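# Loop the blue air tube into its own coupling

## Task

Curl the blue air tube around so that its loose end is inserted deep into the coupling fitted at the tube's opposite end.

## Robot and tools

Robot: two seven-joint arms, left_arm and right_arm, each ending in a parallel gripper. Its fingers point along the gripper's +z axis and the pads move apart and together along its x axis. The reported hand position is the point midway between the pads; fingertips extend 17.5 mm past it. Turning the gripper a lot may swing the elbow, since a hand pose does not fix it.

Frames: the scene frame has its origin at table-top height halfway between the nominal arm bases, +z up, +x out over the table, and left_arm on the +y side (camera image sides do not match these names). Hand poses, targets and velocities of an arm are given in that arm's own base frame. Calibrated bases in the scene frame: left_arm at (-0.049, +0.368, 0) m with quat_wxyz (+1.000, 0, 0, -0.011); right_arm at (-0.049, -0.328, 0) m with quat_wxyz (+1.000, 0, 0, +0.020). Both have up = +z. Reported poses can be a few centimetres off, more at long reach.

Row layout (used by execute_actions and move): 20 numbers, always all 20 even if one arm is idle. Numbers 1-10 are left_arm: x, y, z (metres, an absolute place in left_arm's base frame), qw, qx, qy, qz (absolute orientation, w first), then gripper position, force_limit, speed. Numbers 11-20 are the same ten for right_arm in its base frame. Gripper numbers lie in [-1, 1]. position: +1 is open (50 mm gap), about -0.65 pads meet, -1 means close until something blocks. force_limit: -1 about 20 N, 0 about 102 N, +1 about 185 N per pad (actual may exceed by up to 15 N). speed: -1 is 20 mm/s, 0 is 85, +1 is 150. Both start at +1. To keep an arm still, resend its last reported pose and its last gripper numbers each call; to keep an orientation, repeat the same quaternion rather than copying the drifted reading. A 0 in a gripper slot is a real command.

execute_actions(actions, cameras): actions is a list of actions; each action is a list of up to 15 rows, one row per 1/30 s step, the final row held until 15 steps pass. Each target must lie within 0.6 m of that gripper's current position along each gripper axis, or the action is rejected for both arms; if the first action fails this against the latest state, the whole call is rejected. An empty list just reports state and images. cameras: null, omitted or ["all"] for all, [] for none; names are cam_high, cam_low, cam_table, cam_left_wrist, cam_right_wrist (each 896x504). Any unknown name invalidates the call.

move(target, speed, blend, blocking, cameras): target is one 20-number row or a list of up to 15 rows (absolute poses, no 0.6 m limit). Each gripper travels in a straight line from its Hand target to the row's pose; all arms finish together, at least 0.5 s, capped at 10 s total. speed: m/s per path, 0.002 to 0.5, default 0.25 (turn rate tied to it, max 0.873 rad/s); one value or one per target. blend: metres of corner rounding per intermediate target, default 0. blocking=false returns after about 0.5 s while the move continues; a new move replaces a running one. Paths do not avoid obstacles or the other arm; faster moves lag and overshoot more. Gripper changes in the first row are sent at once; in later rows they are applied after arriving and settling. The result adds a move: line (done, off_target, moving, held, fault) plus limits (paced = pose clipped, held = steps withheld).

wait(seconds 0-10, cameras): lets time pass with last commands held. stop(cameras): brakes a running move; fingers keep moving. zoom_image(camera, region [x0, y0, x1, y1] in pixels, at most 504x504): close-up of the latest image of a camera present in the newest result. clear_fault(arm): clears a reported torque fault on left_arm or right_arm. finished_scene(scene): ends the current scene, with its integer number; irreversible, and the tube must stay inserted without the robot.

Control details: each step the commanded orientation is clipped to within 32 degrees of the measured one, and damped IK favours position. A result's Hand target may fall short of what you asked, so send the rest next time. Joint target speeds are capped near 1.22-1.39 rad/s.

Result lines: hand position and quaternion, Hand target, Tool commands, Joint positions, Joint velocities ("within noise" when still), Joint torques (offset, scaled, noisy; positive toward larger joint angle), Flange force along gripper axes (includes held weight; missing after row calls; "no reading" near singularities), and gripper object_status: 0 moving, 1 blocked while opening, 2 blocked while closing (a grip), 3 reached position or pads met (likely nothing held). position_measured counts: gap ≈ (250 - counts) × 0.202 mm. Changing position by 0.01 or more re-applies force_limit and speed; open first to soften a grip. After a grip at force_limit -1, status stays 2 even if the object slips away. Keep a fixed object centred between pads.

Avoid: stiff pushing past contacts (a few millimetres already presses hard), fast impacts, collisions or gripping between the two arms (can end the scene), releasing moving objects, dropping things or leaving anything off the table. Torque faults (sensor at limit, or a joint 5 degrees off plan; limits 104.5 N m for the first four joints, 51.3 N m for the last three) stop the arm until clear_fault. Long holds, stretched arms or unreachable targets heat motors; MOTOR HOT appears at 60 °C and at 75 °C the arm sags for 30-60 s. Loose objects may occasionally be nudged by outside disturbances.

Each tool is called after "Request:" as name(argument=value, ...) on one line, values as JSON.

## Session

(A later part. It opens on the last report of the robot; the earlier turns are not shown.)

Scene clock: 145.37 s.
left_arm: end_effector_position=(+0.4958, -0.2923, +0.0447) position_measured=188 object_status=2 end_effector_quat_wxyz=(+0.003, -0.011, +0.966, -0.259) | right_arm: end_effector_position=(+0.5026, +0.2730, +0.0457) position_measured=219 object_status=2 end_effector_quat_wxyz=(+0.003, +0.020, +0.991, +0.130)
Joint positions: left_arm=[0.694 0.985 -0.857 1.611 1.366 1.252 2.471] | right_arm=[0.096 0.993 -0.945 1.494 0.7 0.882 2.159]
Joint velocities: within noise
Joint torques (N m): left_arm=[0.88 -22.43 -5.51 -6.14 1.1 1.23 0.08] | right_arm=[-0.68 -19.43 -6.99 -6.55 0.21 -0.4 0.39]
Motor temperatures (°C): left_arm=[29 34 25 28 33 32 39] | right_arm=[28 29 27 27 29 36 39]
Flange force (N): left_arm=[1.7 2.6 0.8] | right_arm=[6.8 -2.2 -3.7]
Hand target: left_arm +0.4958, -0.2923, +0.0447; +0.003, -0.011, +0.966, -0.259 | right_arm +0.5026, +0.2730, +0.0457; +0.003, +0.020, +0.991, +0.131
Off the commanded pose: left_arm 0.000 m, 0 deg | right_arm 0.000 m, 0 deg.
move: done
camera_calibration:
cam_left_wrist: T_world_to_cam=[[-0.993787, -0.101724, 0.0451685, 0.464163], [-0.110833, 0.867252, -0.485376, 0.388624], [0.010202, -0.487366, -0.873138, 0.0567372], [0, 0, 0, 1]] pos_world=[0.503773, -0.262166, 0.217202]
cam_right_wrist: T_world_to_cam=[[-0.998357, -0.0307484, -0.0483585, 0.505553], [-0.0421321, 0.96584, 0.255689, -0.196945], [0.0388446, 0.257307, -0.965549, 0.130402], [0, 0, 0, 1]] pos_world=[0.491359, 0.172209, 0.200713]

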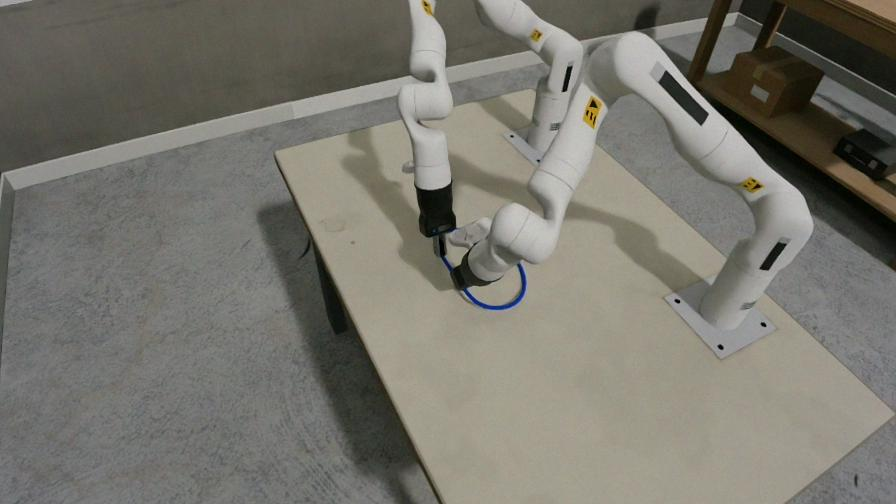

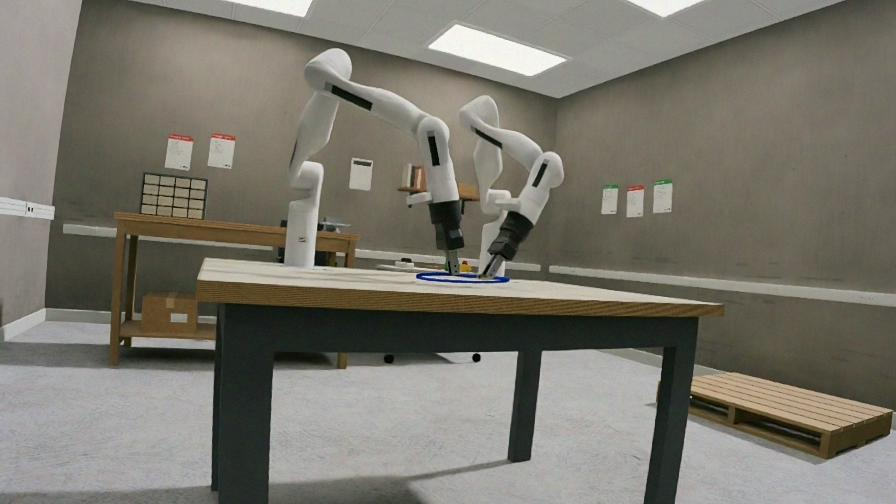

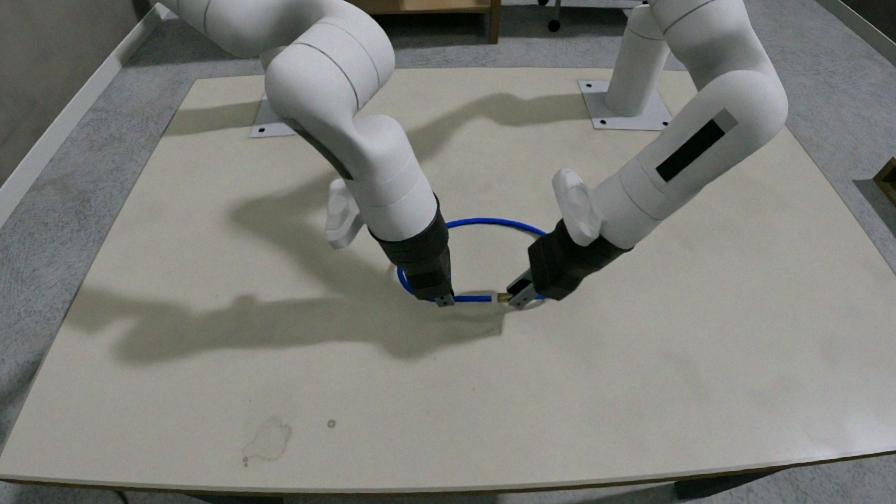

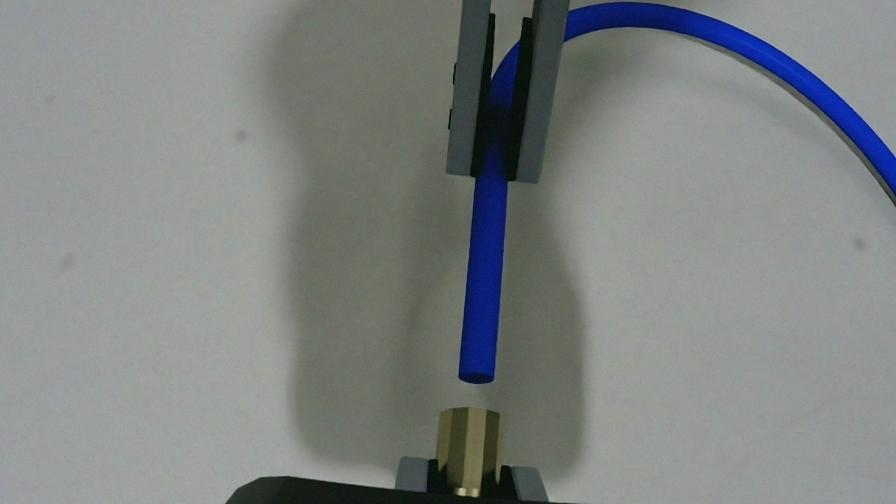

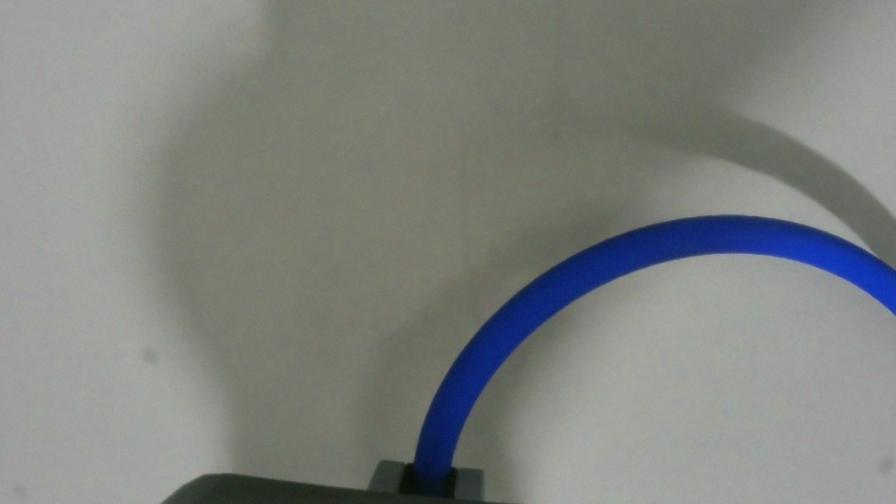

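Request:
move(target=[0.4958,-0.2923,0.0447,-0.0028,0.0106,-0.9658,0.2588,-1,-0.4,-0.6,0.5033,0.2830,0.0457,0.0026,0.0197,0.9911,0.1305,-1,-0.4,-0.6], speed=0.02)

Request:
zoom_image(camera="cam_left_wrist", region=[380, 300, 580, 500])

Request:
zoom_image(camera="cam_low", region=[455, 268, 495, 284])

Request:
zoom_image(camera="cam_table", region=[470, 288, 520, 308])

Scene clock: 162.60 s.
left_arm: end_effector_position=(+0.4958, -0.2923, +0.0447) position_measured=188 object_status=2 end_effector_quat_wxyz=(+0.003, -0.011, +0.966, -0.259) | right_arm: end_effector_position=(+0.5033, +0.2830, +0.0457) position_measured=219 object_status=2 end_effector_quat_wxyz=(+0.003, +0.020, +0.991, +0.130)
Joint positions: left_arm=[0.694 0.985 -0.857 1.611 1.366 1.252 2.471] | right_arm=[0.073 0.998 -0.941 1.477 0.7 0.887 2.148]
Joint velocities: within noise
Joint torques (N m): left_arm=[1.03 -22.49 -5.47 -6.12 1.04 1.23 0.02] | right_arm=[-0.55 -19.55 -7.09 -6.66 0.22 -0.43 0.42]
Motor temperatures (°C): left_arm=[29 35 24 28 33 32 39] | right_arm=[28 29 27 27 29 36 39]
Flange force (N): left_arm=[1.3 2.7 0.8] | right_arm=[7.2 -2.2 -3.6]
Hand target: left_arm +0.4958, -0.2923, +0.0447; +0.003, -0.011, +0.966, -0.259 | right_arm +0.5033, +0.2830, +0.0457; +0.003, +0.020, +0.991, +0.131
Off the commanded pose: left_arm 0.000 m, 0 deg | right_arm 0.000 m, 0 deg.
move: done
camera_calibration:
cam_left_wrist: T_world_to_cam=[[-0.993787, -0.101724, 0.0451685, 0.464163], [-0.110833, 0.867252, -0.485376, 0.388624], [0.010202, -0.487366, -0.873138, 0.0567372], [0, 0, 0, 1]] pos_world=[0.503773, -0.262166, 0.217202]
cam_right_wrist: T_world_to_cam=[[-0.998361, -0.0306524, -0.0483318, 0.506539], [-0.0420325, 0.965843, 0.255695, -0.206624], [0.0388433, 0.257307, -0.965549, 0.127802], [0, 0, 0, 1]] pos_world=[0.492059, 0.182209, 0.200714]

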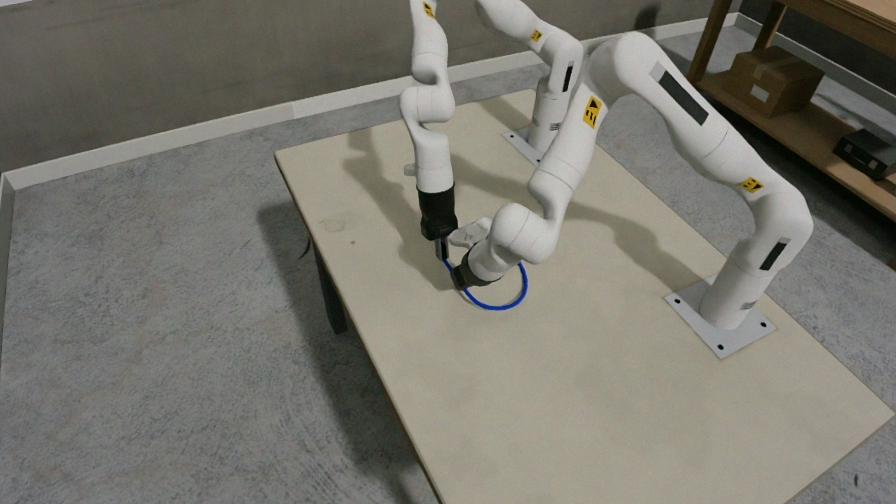

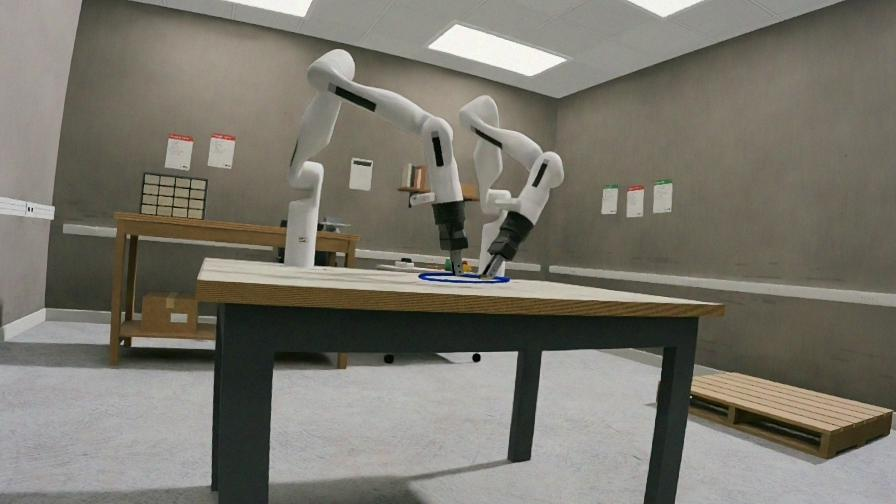

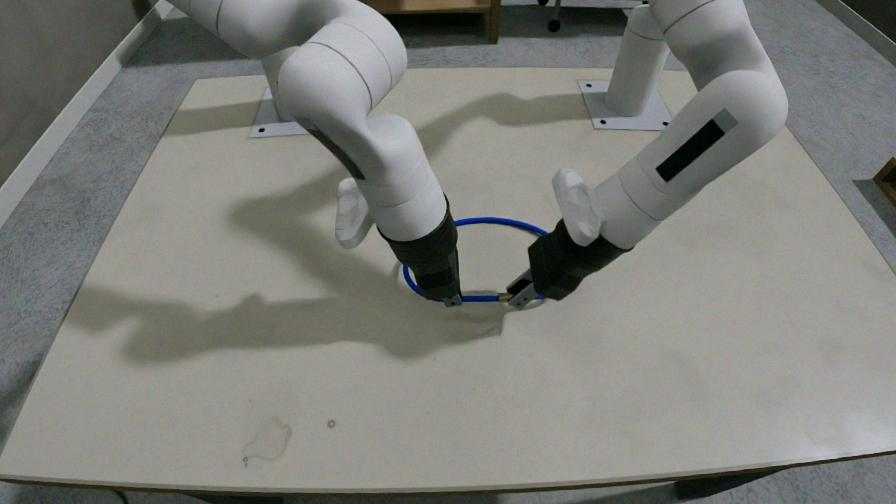

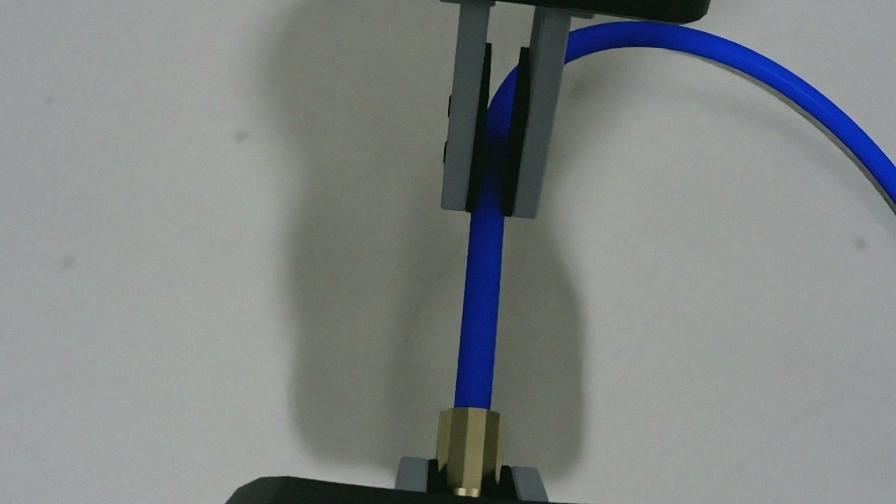

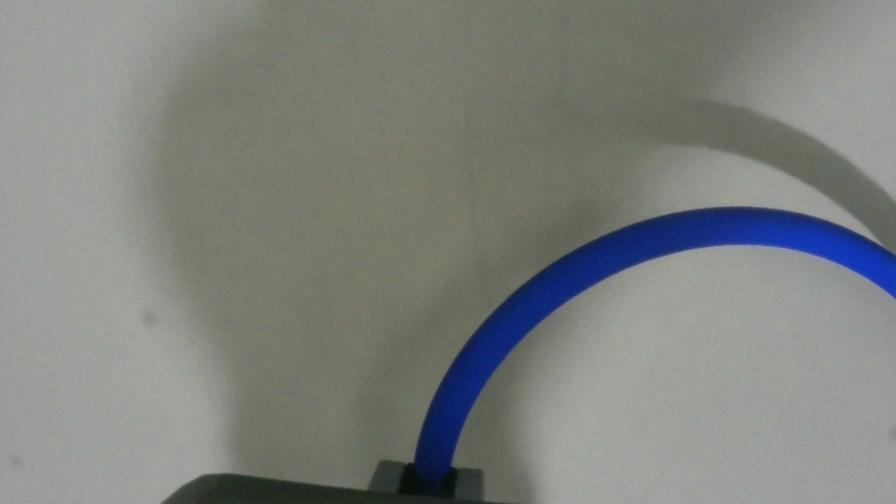

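Scaled by 2.520 from the camera's 896x504 image, which has a finer 1280x720 frame.

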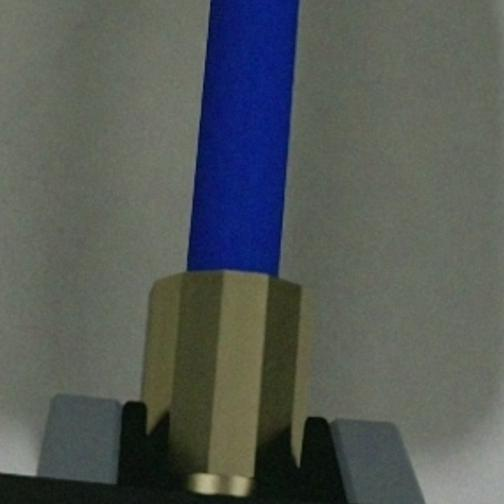

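Scaled by 12.600.

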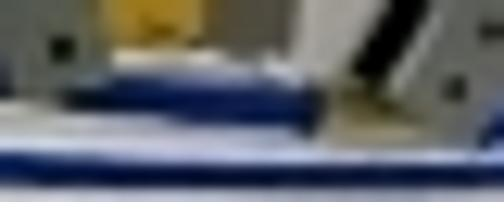

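Scaled by 10.080.

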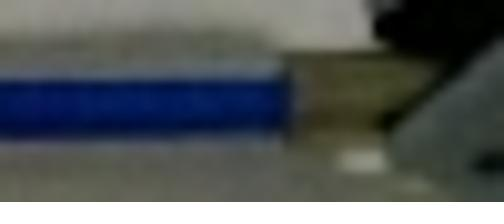

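Request:
move(target=[0.4958,-0.2923,0.0447,-0.0028,0.0106,-0.9658,0.2588,-1,-0.4,-0.6,0.5035,0.2880,0.0457,0.0026,0.0197,0.9911,0.1305,-1,-0.4,-0.6], speed=0.015, cameras=["cam_left_wrist"])

Scene clock: 167.40 s.
left_arm: end_effector_position=(+0.4958, -0.2923, +0.0447) position_measured=188 object_status=2 end_effector_quat_wxyz=(+0.003, -0.011, +0.966, -0.259) | right_arm: end_effector_position=(+0.5035, +0.2880, +0.0457) position_measured=219 object_status=2 end_effector_quat_wxyz=(+0.003, +0.020, +0.991, +0.131)
Joint positions: left_arm=[0.694 0.985 -0.857 1.611 1.366 1.252 2.471] | right_arm=[0.062 1 -0.939 1.469 0.7 0.89 2.143]
Joint velocities: within noise
Joint torques (N m): left_arm=[1.03 -22.63 -5.48 -6.1 1.17 1.23 0.04] | right_arm=[-0.64 -19.75 -7.01 -6.61 0.24 -0.45 0.41]
Motor temperatures (°C): left_arm=[29 35 24 28 33 32 39] | right_arm=[28 29 27 27 29 36 39]
Flange force (N): left_arm=[1.0 2.8 0.9] | right_arm=[6.7 -2.3 -3.7]
Hand target: left_arm +0.4958, -0.2923, +0.0447; +0.003, -0.011, +0.966, -0.259 | right_arm +0.5035, +0.2880, +0.0457; +0.003, +0.020, +0.991, +0.131
Off the commanded pose: left_arm 0.000 m, 0 deg | right_arm 0.000 m, 0 deg.
move: done
camera_calibration:
cam_left_wrist: T_world_to_cam=[[-0.993787, -0.101724, 0.0451685, 0.464163], [-0.110833, 0.867252, -0.485376, 0.388624], [0.010202, -0.487366, -0.873138, 0.0567372], [0, 0, 0, 1]] pos_world=[0.503773, -0.262166, 0.217202]
Images, in order (width x height): cam_left_wrist 896x504.

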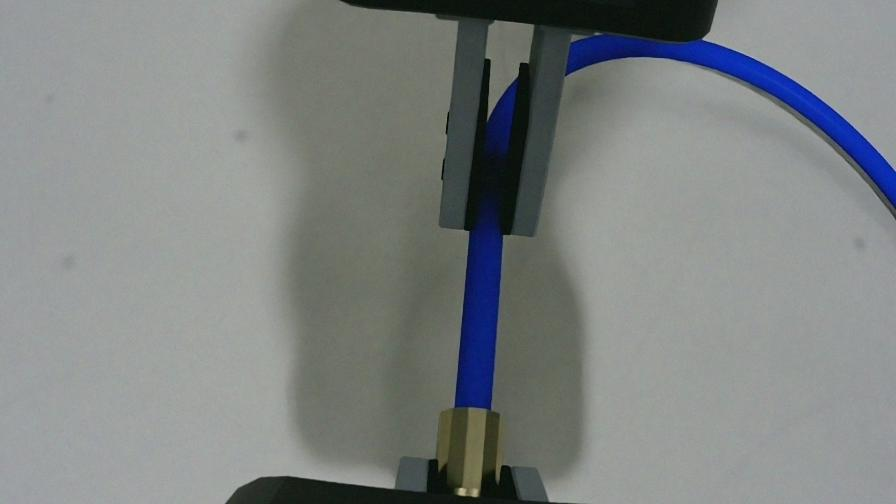

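Request:
move(target=[0.4958,-0.2923,0.0447,-0.0028,0.0106,-0.9658,0.2588,-1,-0.4,-0.6,0.5037,0.2955,0.0457,0.0026,0.0197,0.9911,0.1305,-1,-0.4,-0.6], speed=0.02, cameras=["cam_left_wrist"])

Scene clock: 172.77 s.
left_arm: end_effector_position=(+0.4958, -0.2923, +0.0447) position_measured=188 object_status=2 end_effector_quat_wxyz=(+0.003, -0.011, +0.966, -0.259) | right_arm: end_effector_position=(+0.5037, +0.2955, +0.0457) position_measured=219 object_status=2 end_effector_quat_wxyz=(+0.003, +0.020, +0.991, +0.131)
Joint positions: left_arm=[0.694 0.985 -0.857 1.611 1.366 1.252 2.471] | right_arm=[0.045 1.004 -0.937 1.456 0.701 0.893 2.135]
Joint velocities: within noise
Joint torques (N m): left_arm=[0.89 -22.53 -5.48 -6.15 1.1 1.23 0.05] | right_arm=[-0.59 -19.83 -7.02 -6.67 0.24 -0.42 0.4]
Motor temperatures (°C): left_arm=[29 35 24 28 33 32 39] | right_arm=[28 29 27 27 29 36 39]
Flange force (N): left_arm=[1.5 2.6 0.9] | right_arm=[6.9 -2.4 -3.7]
Hand target: left_arm +0.4958, -0.2923, +0.0447; +0.003, -0.011, +0.966, -0.259 | right_arm +0.5037, +0.2955, +0.0457; +0.003, +0.020, +0.991, +0.131
Off the commanded pose: left_arm 0.000 m, 0 deg | right_arm 0.000 m, 0 deg.
move: done
camera_calibration:
cam_left_wrist: T_world_to_cam=[[-0.993787, -0.101724, 0.0451685, 0.464163], [-0.110833, 0.867252, -0.485376, 0.388624], [0.010202, -0.487366, -0.873138, 0.0567372], [0, 0, 0, 1]] pos_world=[0.503773, -0.262166, 0.217202]
Images, in order (width x height): cam_left_wrist 896x504.

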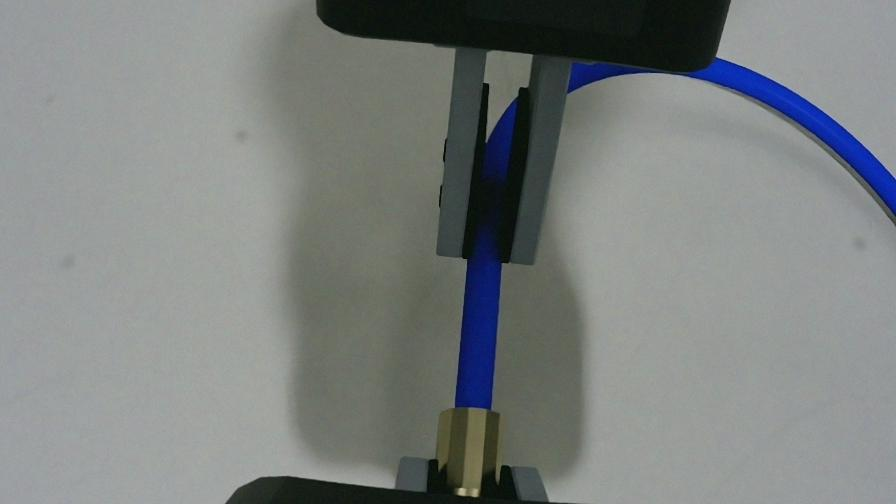

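Now push to bottom with a firmer grip.

Request:
move(target=[[0.4958,-0.2923,0.0447,-0.0028,0.0106,-0.9658,0.2588,-0.97,0.1,-0.6,0.5038,0.2957,0.0457,0.0026,0.0197,0.9911,0.1305,-0.97,0.1,-0.6],[0.4958,-0.2923,0.0447,-0.0028,0.0106,-0.9658,0.2588,-0.97,0.1,-0.6,0.5038,0.2995,0.0457,0.0026,0.0197,0.9911,0.1305,-0.97,0.1,-0.6]], speed=0.015, cameras=["cam_left_wrist"])

Scene clock: 178.13 s.
left_arm: end_effector_position=(+0.4958, -0.2923, +0.0447) position_measured=192 object_status=2 end_effector_quat_wxyz=(+0.003, -0.011, +0.966, -0.259) | right_arm: end_effector_position=(+0.5038, +0.2995, +0.0457) position_measured=222 object_status=2 end_effector_quat_wxyz=(+0.003, +0.020, +0.991, +0.131)
Joint positions: left_arm=[0.694 0.985 -0.857 1.611 1.366 1.252 2.471] | right_arm=[0.036 1.006 -0.935 1.45 0.701 0.895 2.131]
Joint velocities: within noise
Joint torques (N m): left_arm=[1.77 -22.86 -4.86 -6.42 1.51 1.62 0.02] | right_arm=[-1.38 -19.79 -7.89 -6.9 -0.03 -0.91 0.38]
Motor temperatures (°C): left_arm=[29 35 24 28 33 32 39] | right_arm=[28 29 27 27 29 36 39]
Flange force (N): left_arm=[1.1 4.0 0.2] | right_arm=[7.1 -4.1 -4.2]
Hand target: left_arm +0.4958, -0.2923, +0.0447; +0.003, -0.011, +0.966, -0.259 | right_arm +0.5038, +0.2995, +0.0457; +0.003, +0.020, +0.991, +0.131
Off the commanded pose: left_arm 0.000 m, 0 deg | right_arm 0.000 m, 0 deg.
move: done
camera_calibration:
cam_left_wrist: T_world_to_cam=[[-0.993787, -0.101724, 0.0451685, 0.464163], [-0.110833, 0.867252, -0.485376, 0.388624], [0.010202, -0.487366, -0.873138, 0.0567372], [0, 0, 0, 1]] pos_world=[0.503773, -0.262166, 0.217202]
Images, in order (width x height): cam_left_wrist 896x504.

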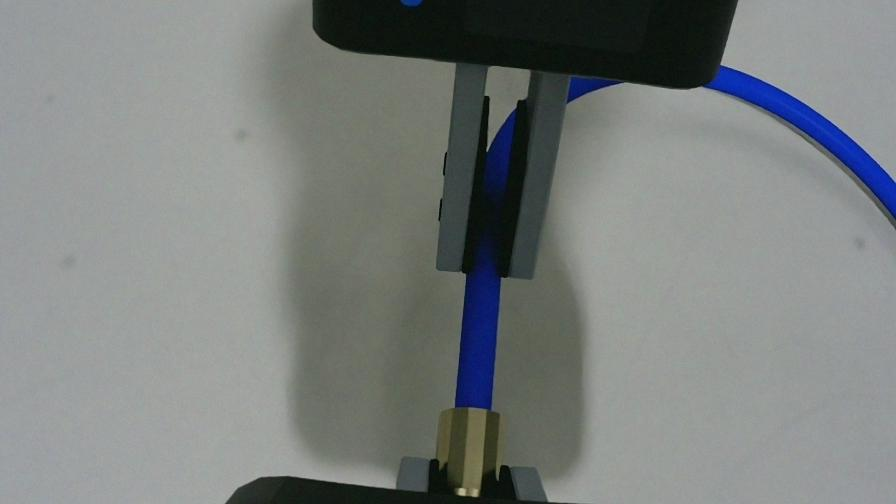

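Request:
move(target=[0.4958,-0.2923,0.0447,-0.0028,0.0106,-0.9658,0.2588,-0.97,0.1,-0.6,0.5038,0.3010,0.0457,0.0026,0.0197,0.9911,0.1305,-0.97,0.1,-0.6], speed=0.01, cameras=["cam_left_wrist"])

Scene clock: 182.20 s.
left_arm: end_effector_position=(+0.4958, -0.2922, +0.0447) position_measured=192 object_status=2 end_effector_quat_wxyz=(+0.003, -0.011, +0.966, -0.259) | right_arm: end_effector_position=(+0.5038, +0.3010, +0.0457) position_measured=222 object_status=2 end_effector_quat_wxyz=(+0.003, +0.020, +0.991, +0.130)
Joint positions: left_arm=[0.694 0.985 -0.857 1.611 1.366 1.252 2.471] | right_arm=[0.032 1.006 -0.935 1.447 0.701 0.896 2.129]
Joint velocities: within noise
Joint torques (N m): left_arm=[5.27 -23.96 -1.88 -7.8 3.07 2.89 0.04] | right_arm=[-4.98 -19.82 -11.1 -7.59 -0.96 -2.73 0.35]
Motor temperatures (°C): left_arm=[29 35 24 28 33 32 39] | right_arm=[28 29 27 27 29 36 39]
Flange force (N): left_arm=[1.0 10.2 -3.4] | right_arm=[7.0 -11.2 -6.1]
Hand target: left_arm +0.4958, -0.2923, +0.0447; +0.003, -0.011, +0.966, -0.259 | right_arm +0.5038, +0.3010, +0.0457; +0.003, +0.020, +0.991, +0.131
Off the commanded pose: left_arm 0.000 m, 0 deg | right_arm 0.000 m, 0 deg.
move: done
camera_calibration:
cam_left_wrist: T_world_to_cam=[[-0.993777, -0.101803, 0.0452075, 0.46413], [-0.110922, 0.867267, -0.48533, 0.388662], [0.0102013, -0.487324, -0.873162, 0.0567536], [0, 0, 0, 1]] pos_world=[0.503773, -0.262167, 0.217202]
Images, in order (width x height): cam_left_wrist 896x504.

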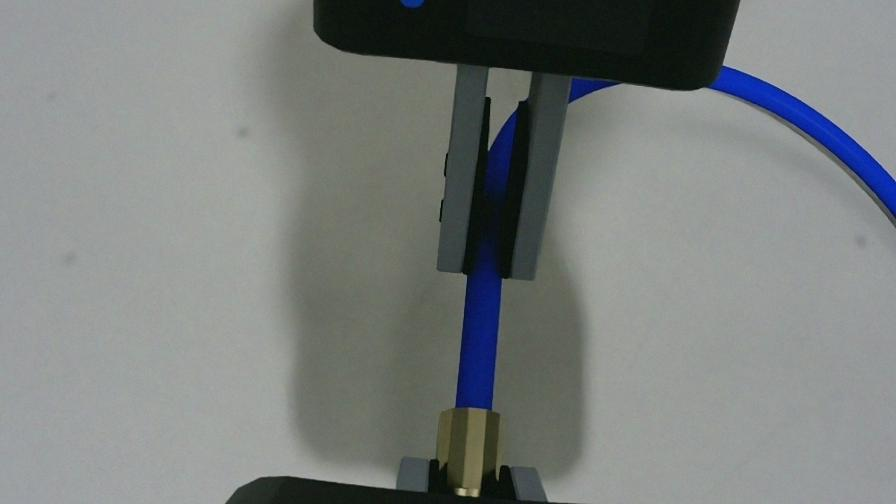

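Request:
move(target=[0.4958,-0.2923,0.0447,-0.0028,0.0106,-0.9658,0.2588,-0.97,0.1,-0.6,0.5039,0.3035,0.0457,0.0026,0.0197,0.9911,0.1305,-0.97,0.1,-0.6], speed=0.01, cameras=["cam_left_wrist"])

Scene clock: 188.77 s.
left_arm: end_effector_position=(+0.4958, -0.2922, +0.0447) position_measured=192 object_status=2 end_effector_quat_wxyz=(+0.003, -0.011, +0.966, -0.259) | right_arm: end_effector_position=(+0.5039, +0.3035, +0.0457) position_measured=222 object_status=2 end_effector_quat_wxyz=(+0.003, +0.020, +0.991, +0.130)
Joint positions: left_arm=[0.694 0.985 -0.857 1.611 1.366 1.252 2.471] | right_arm=[0.027 1.008 -0.934 1.443 0.701 0.897 2.127]
Joint velocities: within noise
Joint torques (N m): left_arm=[10.76 -25.93 2.79 -9.99 5.48 5.07 0.07] | right_arm=[-10.56 -19.77 -16.39 -8.93 -2.47 -5.72 0.38]
Motor temperatures (°C): left_arm=[29 35 24 28 33 32 39] | right_arm=[28 29 27 27 29 36 39]
Flange force (N): left_arm=[0.6 20.0 -8.4] | right_arm=[7.7 -22.4 -9.0]
Hand target: left_arm +0.4958, -0.2923, +0.0447; +0.003, -0.011, +0.966, -0.259 | right_arm +0.5039, +0.3035, +0.0457; +0.003, +0.020, +0.991, +0.131
Off the commanded pose: left_arm 0.000 m, 0 deg | right_arm 0.000 m, 0 deg.
move: done
camera_calibration:
cam_left_wrist: T_world_to_cam=[[-0.993775, -0.101861, 0.0451139, 0.464144], [-0.110927, 0.867303, -0.485263, 0.388573], [0.0103019, -0.487247, -0.873203, 0.0567806], [0, 0, 0, 1]] pos_world=[0.503773, -0.262067, 0.217202]
Images, in order (width x height): cam_left_wrist 896x504.

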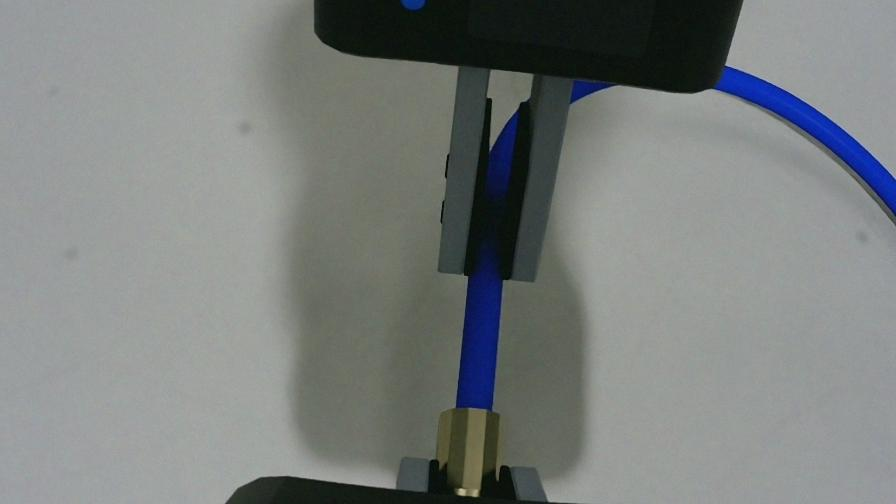

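Request:
move(target=[[0.4958,-0.2923,0.0447,-0.0028,0.0106,-0.9658,0.2588,-0.97,0.1,-0.6,0.5039,0.3015,0.0457,0.0026,0.0197,0.9911,0.1305,-0.97,0.1,-0.6],[0.4958,-0.2923,0.0240,-0.0028,0.0106,-0.9658,0.2588,-0.97,0.1,-0.6,0.5039,0.3015,0.0250,0.0026,0.0197,0.9911,0.1305,-0.97,0.1,-0.6]], speed=0.03, cameras=["cam_low","cam_left_wrist"])

Request:
zoom_image(camera="cam_low", region=[400, 250, 520, 300])

Scene clock: 194.47 s.
left_arm: end_effector_position=(+0.4958, -0.2923, +0.0241) position_measured=192 object_status=2 end_effector_quat_wxyz=(+0.003, -0.011, +0.966, -0.259) | right_arm: end_effector_position=(+0.5039, +0.3015, +0.0250) position_measured=222 object_status=2 end_effector_quat_wxyz=(+0.003, +0.020, +0.991, +0.131)
Joint positions: left_arm=[0.685 1.02 -0.839 1.617 1.399 1.233 2.437] | right_arm=[0.023 1.035 -0.913 1.457 0.724 0.858 2.119]
Joint velocities: within noise
Joint torques (N m): left_arm=[6.8 -20.05 0.17 -7.39 3.11 2.18 -0.02] | right_arm=[-6.02 -19.78 -12.11 -7.52 -1.13 -3.31 0.38]
Motor temperatures (°C): left_arm=[29 35 24 28 33 32 39] | right_arm=[28 29 27 27 29 36 39]
Flange force (N): left_arm=[2.6 9.0 -13.8] | right_arm=[7.2 -13.1 -7.4]
Hand target: left_arm +0.4958, -0.2923, +0.0240; +0.003, -0.011, +0.966, -0.259 | right_arm +0.5039, +0.3015, +0.0250; +0.003, +0.020, +0.991, +0.131
Off the commanded pose: left_arm 0.000 m, 0 deg | right_arm 0.000 m, 0 deg.
move: done
camera_calibration:
cam_left_wrist: T_world_to_cam=[[-0.993786, -0.101763, 0.0450883, 0.465099], [-0.110827, 0.867205, -0.485461, 0.378627], [0.0103015, -0.487442, -0.873095, 0.0386723], [0, 0, 0, 1]] pos_world=[0.503773, -0.262166, 0.196603]
Images, in order (width x height): cam_low 896x504, cam_left_wrist 896x504.

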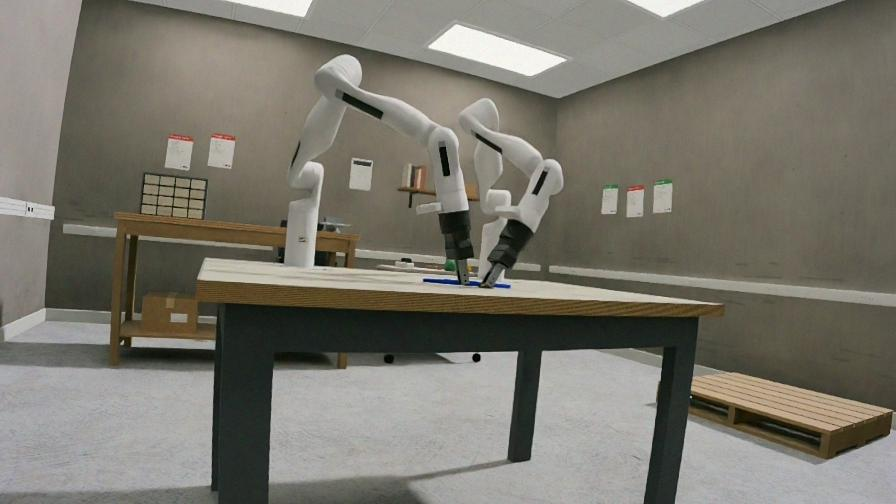

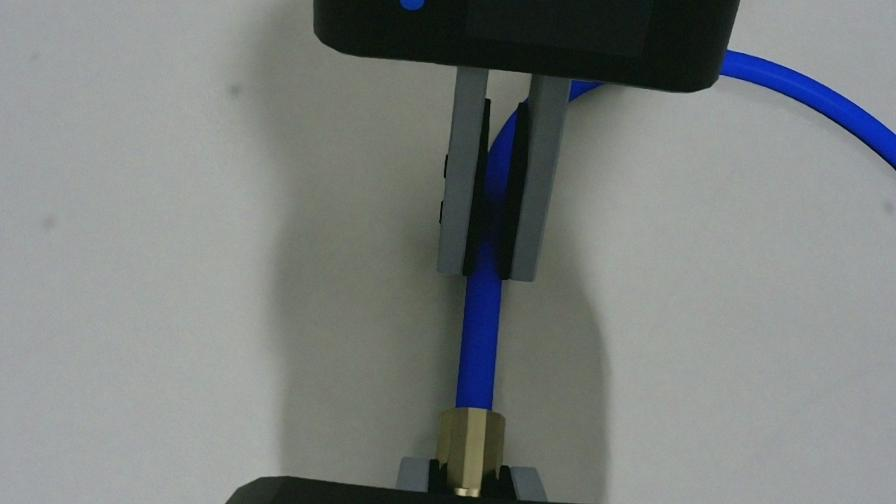

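Scaled by 4.200.

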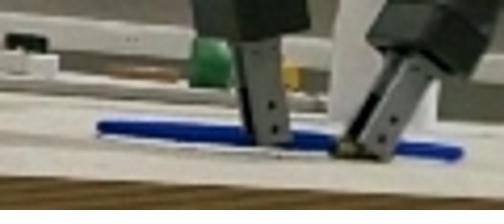

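Request:
move(target=[[0.4958,-0.2923,0.0243,-0.0028,0.0106,-0.9658,0.2588,-0.97,0.1,-0.6,0.5038,0.3008,0.0243,0.0026,0.0197,0.9911,0.1305,-0.97,0.1,-0.6],[0.4958,-0.2923,0.0243,-0.0028,0.0106,-0.9658,0.2588,0.3,0.1,-1,0.5038,0.3008,0.0243,0.0026,0.0197,0.9911,0.1305,0.3,0.1,-1]], speed=0.01, cameras=["cam_table","cam_left_wrist"])

Scene clock: 202.83 s.
left_arm: end_effector_position=(+0.4958, -0.2923, +0.0243) position_measured=107 object_status=3 end_effector_quat_wxyz=(+0.003, -0.011, +0.966, -0.259) | right_arm: end_effector_position=(+0.5038, +0.3008, +0.0243) position_measured=107 object_status=0 end_effector_quat_wxyz=(+0.003, +0.020, +0.991, +0.131)
Joint positions: left_arm=[0.685 1.02 -0.839 1.617 1.399 1.233 2.437] | right_arm=[0.025 1.036 -0.913 1.459 0.725 0.856 2.119]
Joint velocities: within noise
Joint torques (N m): left_arm=[1.1 -22.54 -5.29 -5.74 1.27 1.23 0.16] | right_arm=[-0.67 -20.04 -7.31 -6.57 0.06 -0.63 0.21]
Motor temperatures (°C): left_arm=[29 35 24 28 33 32 39] | right_arm=[28 30 27 27 29 36 39]
Flange force (N): left_arm=[1.2 2.8 -0.1] | right_arm=[6.8 -2.8 -4.1]
Hand target: left_arm +0.4958, -0.2923, +0.0243; +0.003, -0.011, +0.966, -0.259 | right_arm +0.5038, +0.3008, +0.0243; +0.003, +0.020, +0.991, +0.131
Off the commanded pose: left_arm 0.000 m, 0 deg | right_arm 0.000 m, 0 deg.
move: done
camera_calibration:
cam_left_wrist: T_world_to_cam=[[-0.993787, -0.101715, 0.0451752, 0.465086], [-0.110827, 0.86721, -0.485452, 0.378724], [0.0102015, -0.487442, -0.873096, 0.0388973], [0, 0, 0, 1]] pos_world=[0.503773, -0.262166, 0.196803]
Images, in order (width x height): cam_table 896x504, cam_left_wrist 896x504.

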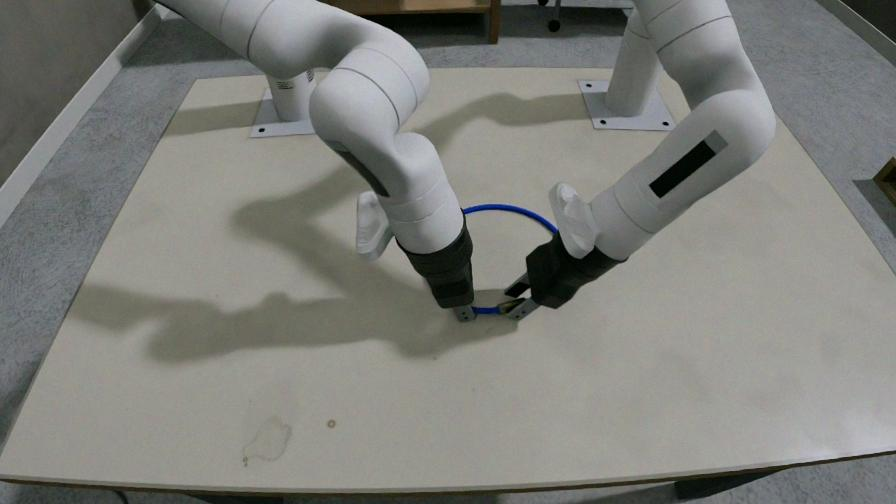

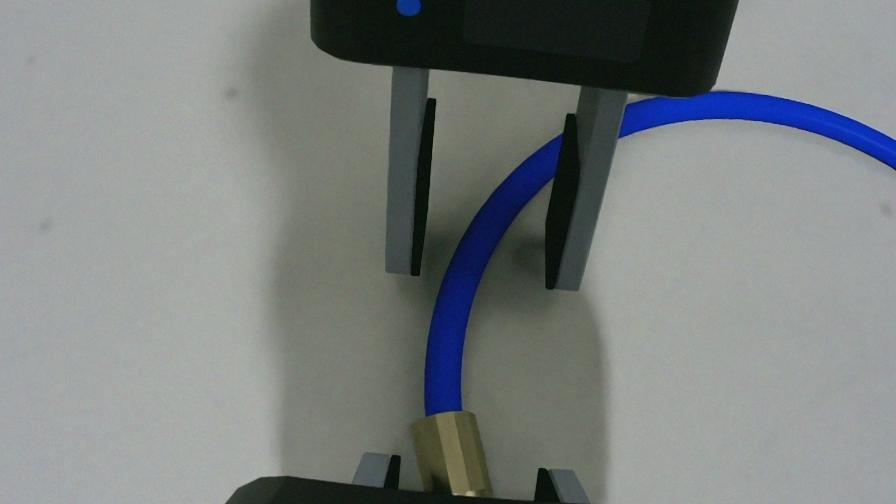

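Request:
move(target=[[0.4958,-0.2923,0.0244,-0.0028,0.0106,-0.9658,0.2588,0.7,0.1,-1,0.5038,0.3008,0.0244,0.0026,0.0197,0.9911,0.1305,0.3,0.1,-1],[0.4958,-0.2350,0.1240,-0.0028,0.0106,-0.9658,0.2588,0.7,0.1,-1,0.5038,0.2730,0.1260,0.0026,0.0197,0.9911,0.1305,0.3,0.1,-1]], speed=0.08, cameras=["cam_table","cam_left_wrist","cam_low"])

Request:
zoom_image(camera="cam_table", region=[380, 180, 600, 340])

Scene clock: 211.33 s.
left_arm: end_effector_position=(+0.4958, -0.2350, +0.1240) position_measured=48 object_status=3 end_effector_quat_wxyz=(+0.003, -0.011, +0.966, -0.259) | right_arm: end_effector_position=(+0.5038, +0.2730, +0.1260) position_measured=107 object_status=3 end_effector_quat_wxyz=(+0.003, +0.020, +0.991, +0.131)
Joint positions: left_arm=[0.632 0.848 -0.941 1.6 1.218 1.379 2.494] | right_arm=[0.12 0.89 -1.02 1.415 0.607 1.046 2.204]
Joint velocities: within noise
Joint torques (N m): left_arm=[1.08 -21.02 -5.22 -6.88 1.28 1.17 0.15] | right_arm=[-0.8 -18.85 -7.04 -7.83 0.01 -0.58 0.22]
Motor temperatures (°C): left_arm=[29 35 24 28 33 32 39] | right_arm=[28 30 27 27 29 36 39]
Flange force (N): left_arm=[0.7 3.0 0.7] | right_arm=[7.3 -3.4 -2.7]
Hand target: left_arm +0.4958, -0.2350, +0.1240; +0.003, -0.011, +0.966, -0.259 | right_arm +0.5038, +0.2730, +0.1260; +0.003, +0.020, +0.991, +0.131
Off the commanded pose: left_arm 0.000 m, 0 deg | right_arm 0.000 m, 0 deg.
move: done
camera_calibration:
cam_left_wrist: T_world_to_cam=[[-0.993789, -0.101667, 0.0452503, 0.466399], [-0.110823, 0.867259, -0.485366, 0.377414], [0.010102, -0.487367, -0.873139, 0.153954], [0, 0, 0, 1]] pos_world=[0.503773, -0.204866, 0.296502]
Images, in order (width x height): cam_low 896x504, cam_table 896x504, cam_left_wrist 896x504.

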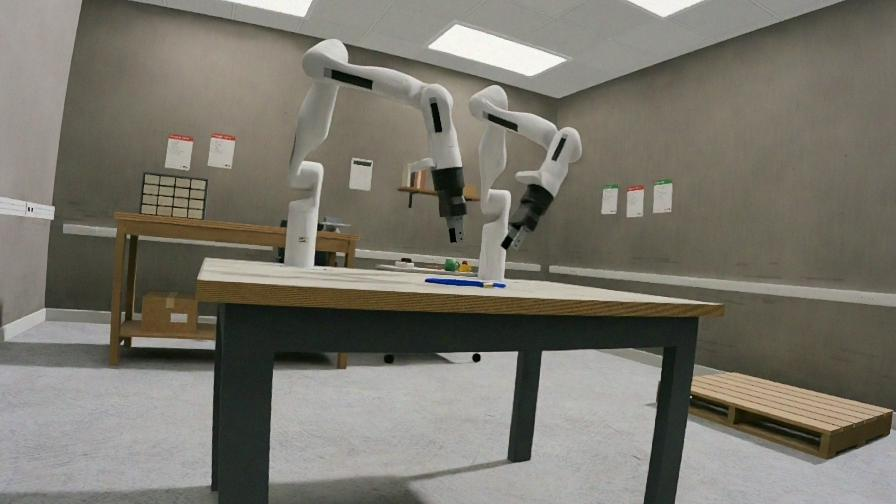

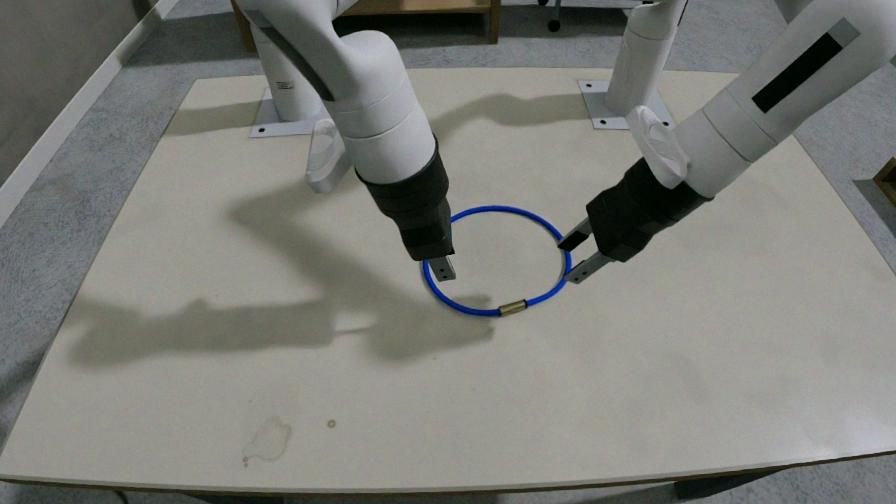

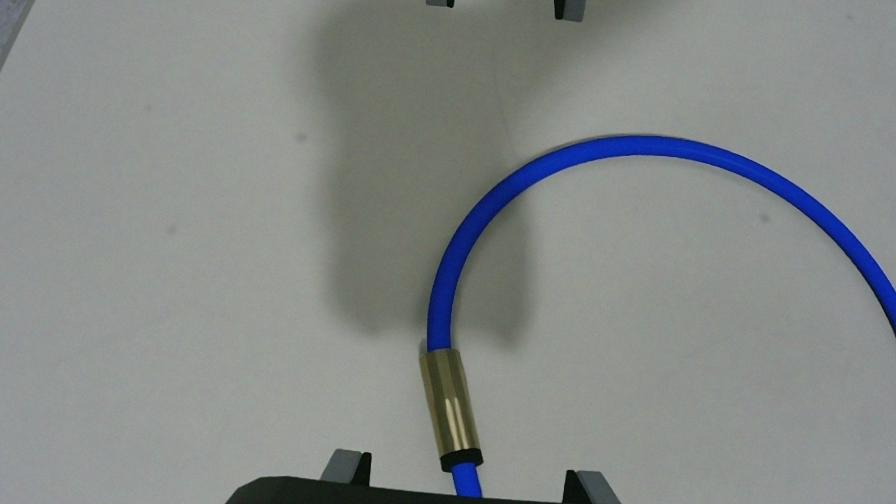

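Scaled by 2.291.

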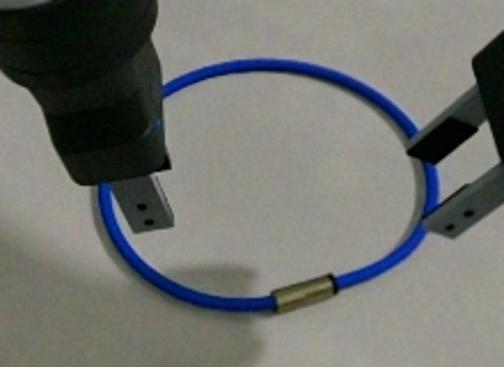

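Request:
finished_scene(scene=2)

The scene is finished: the task was done.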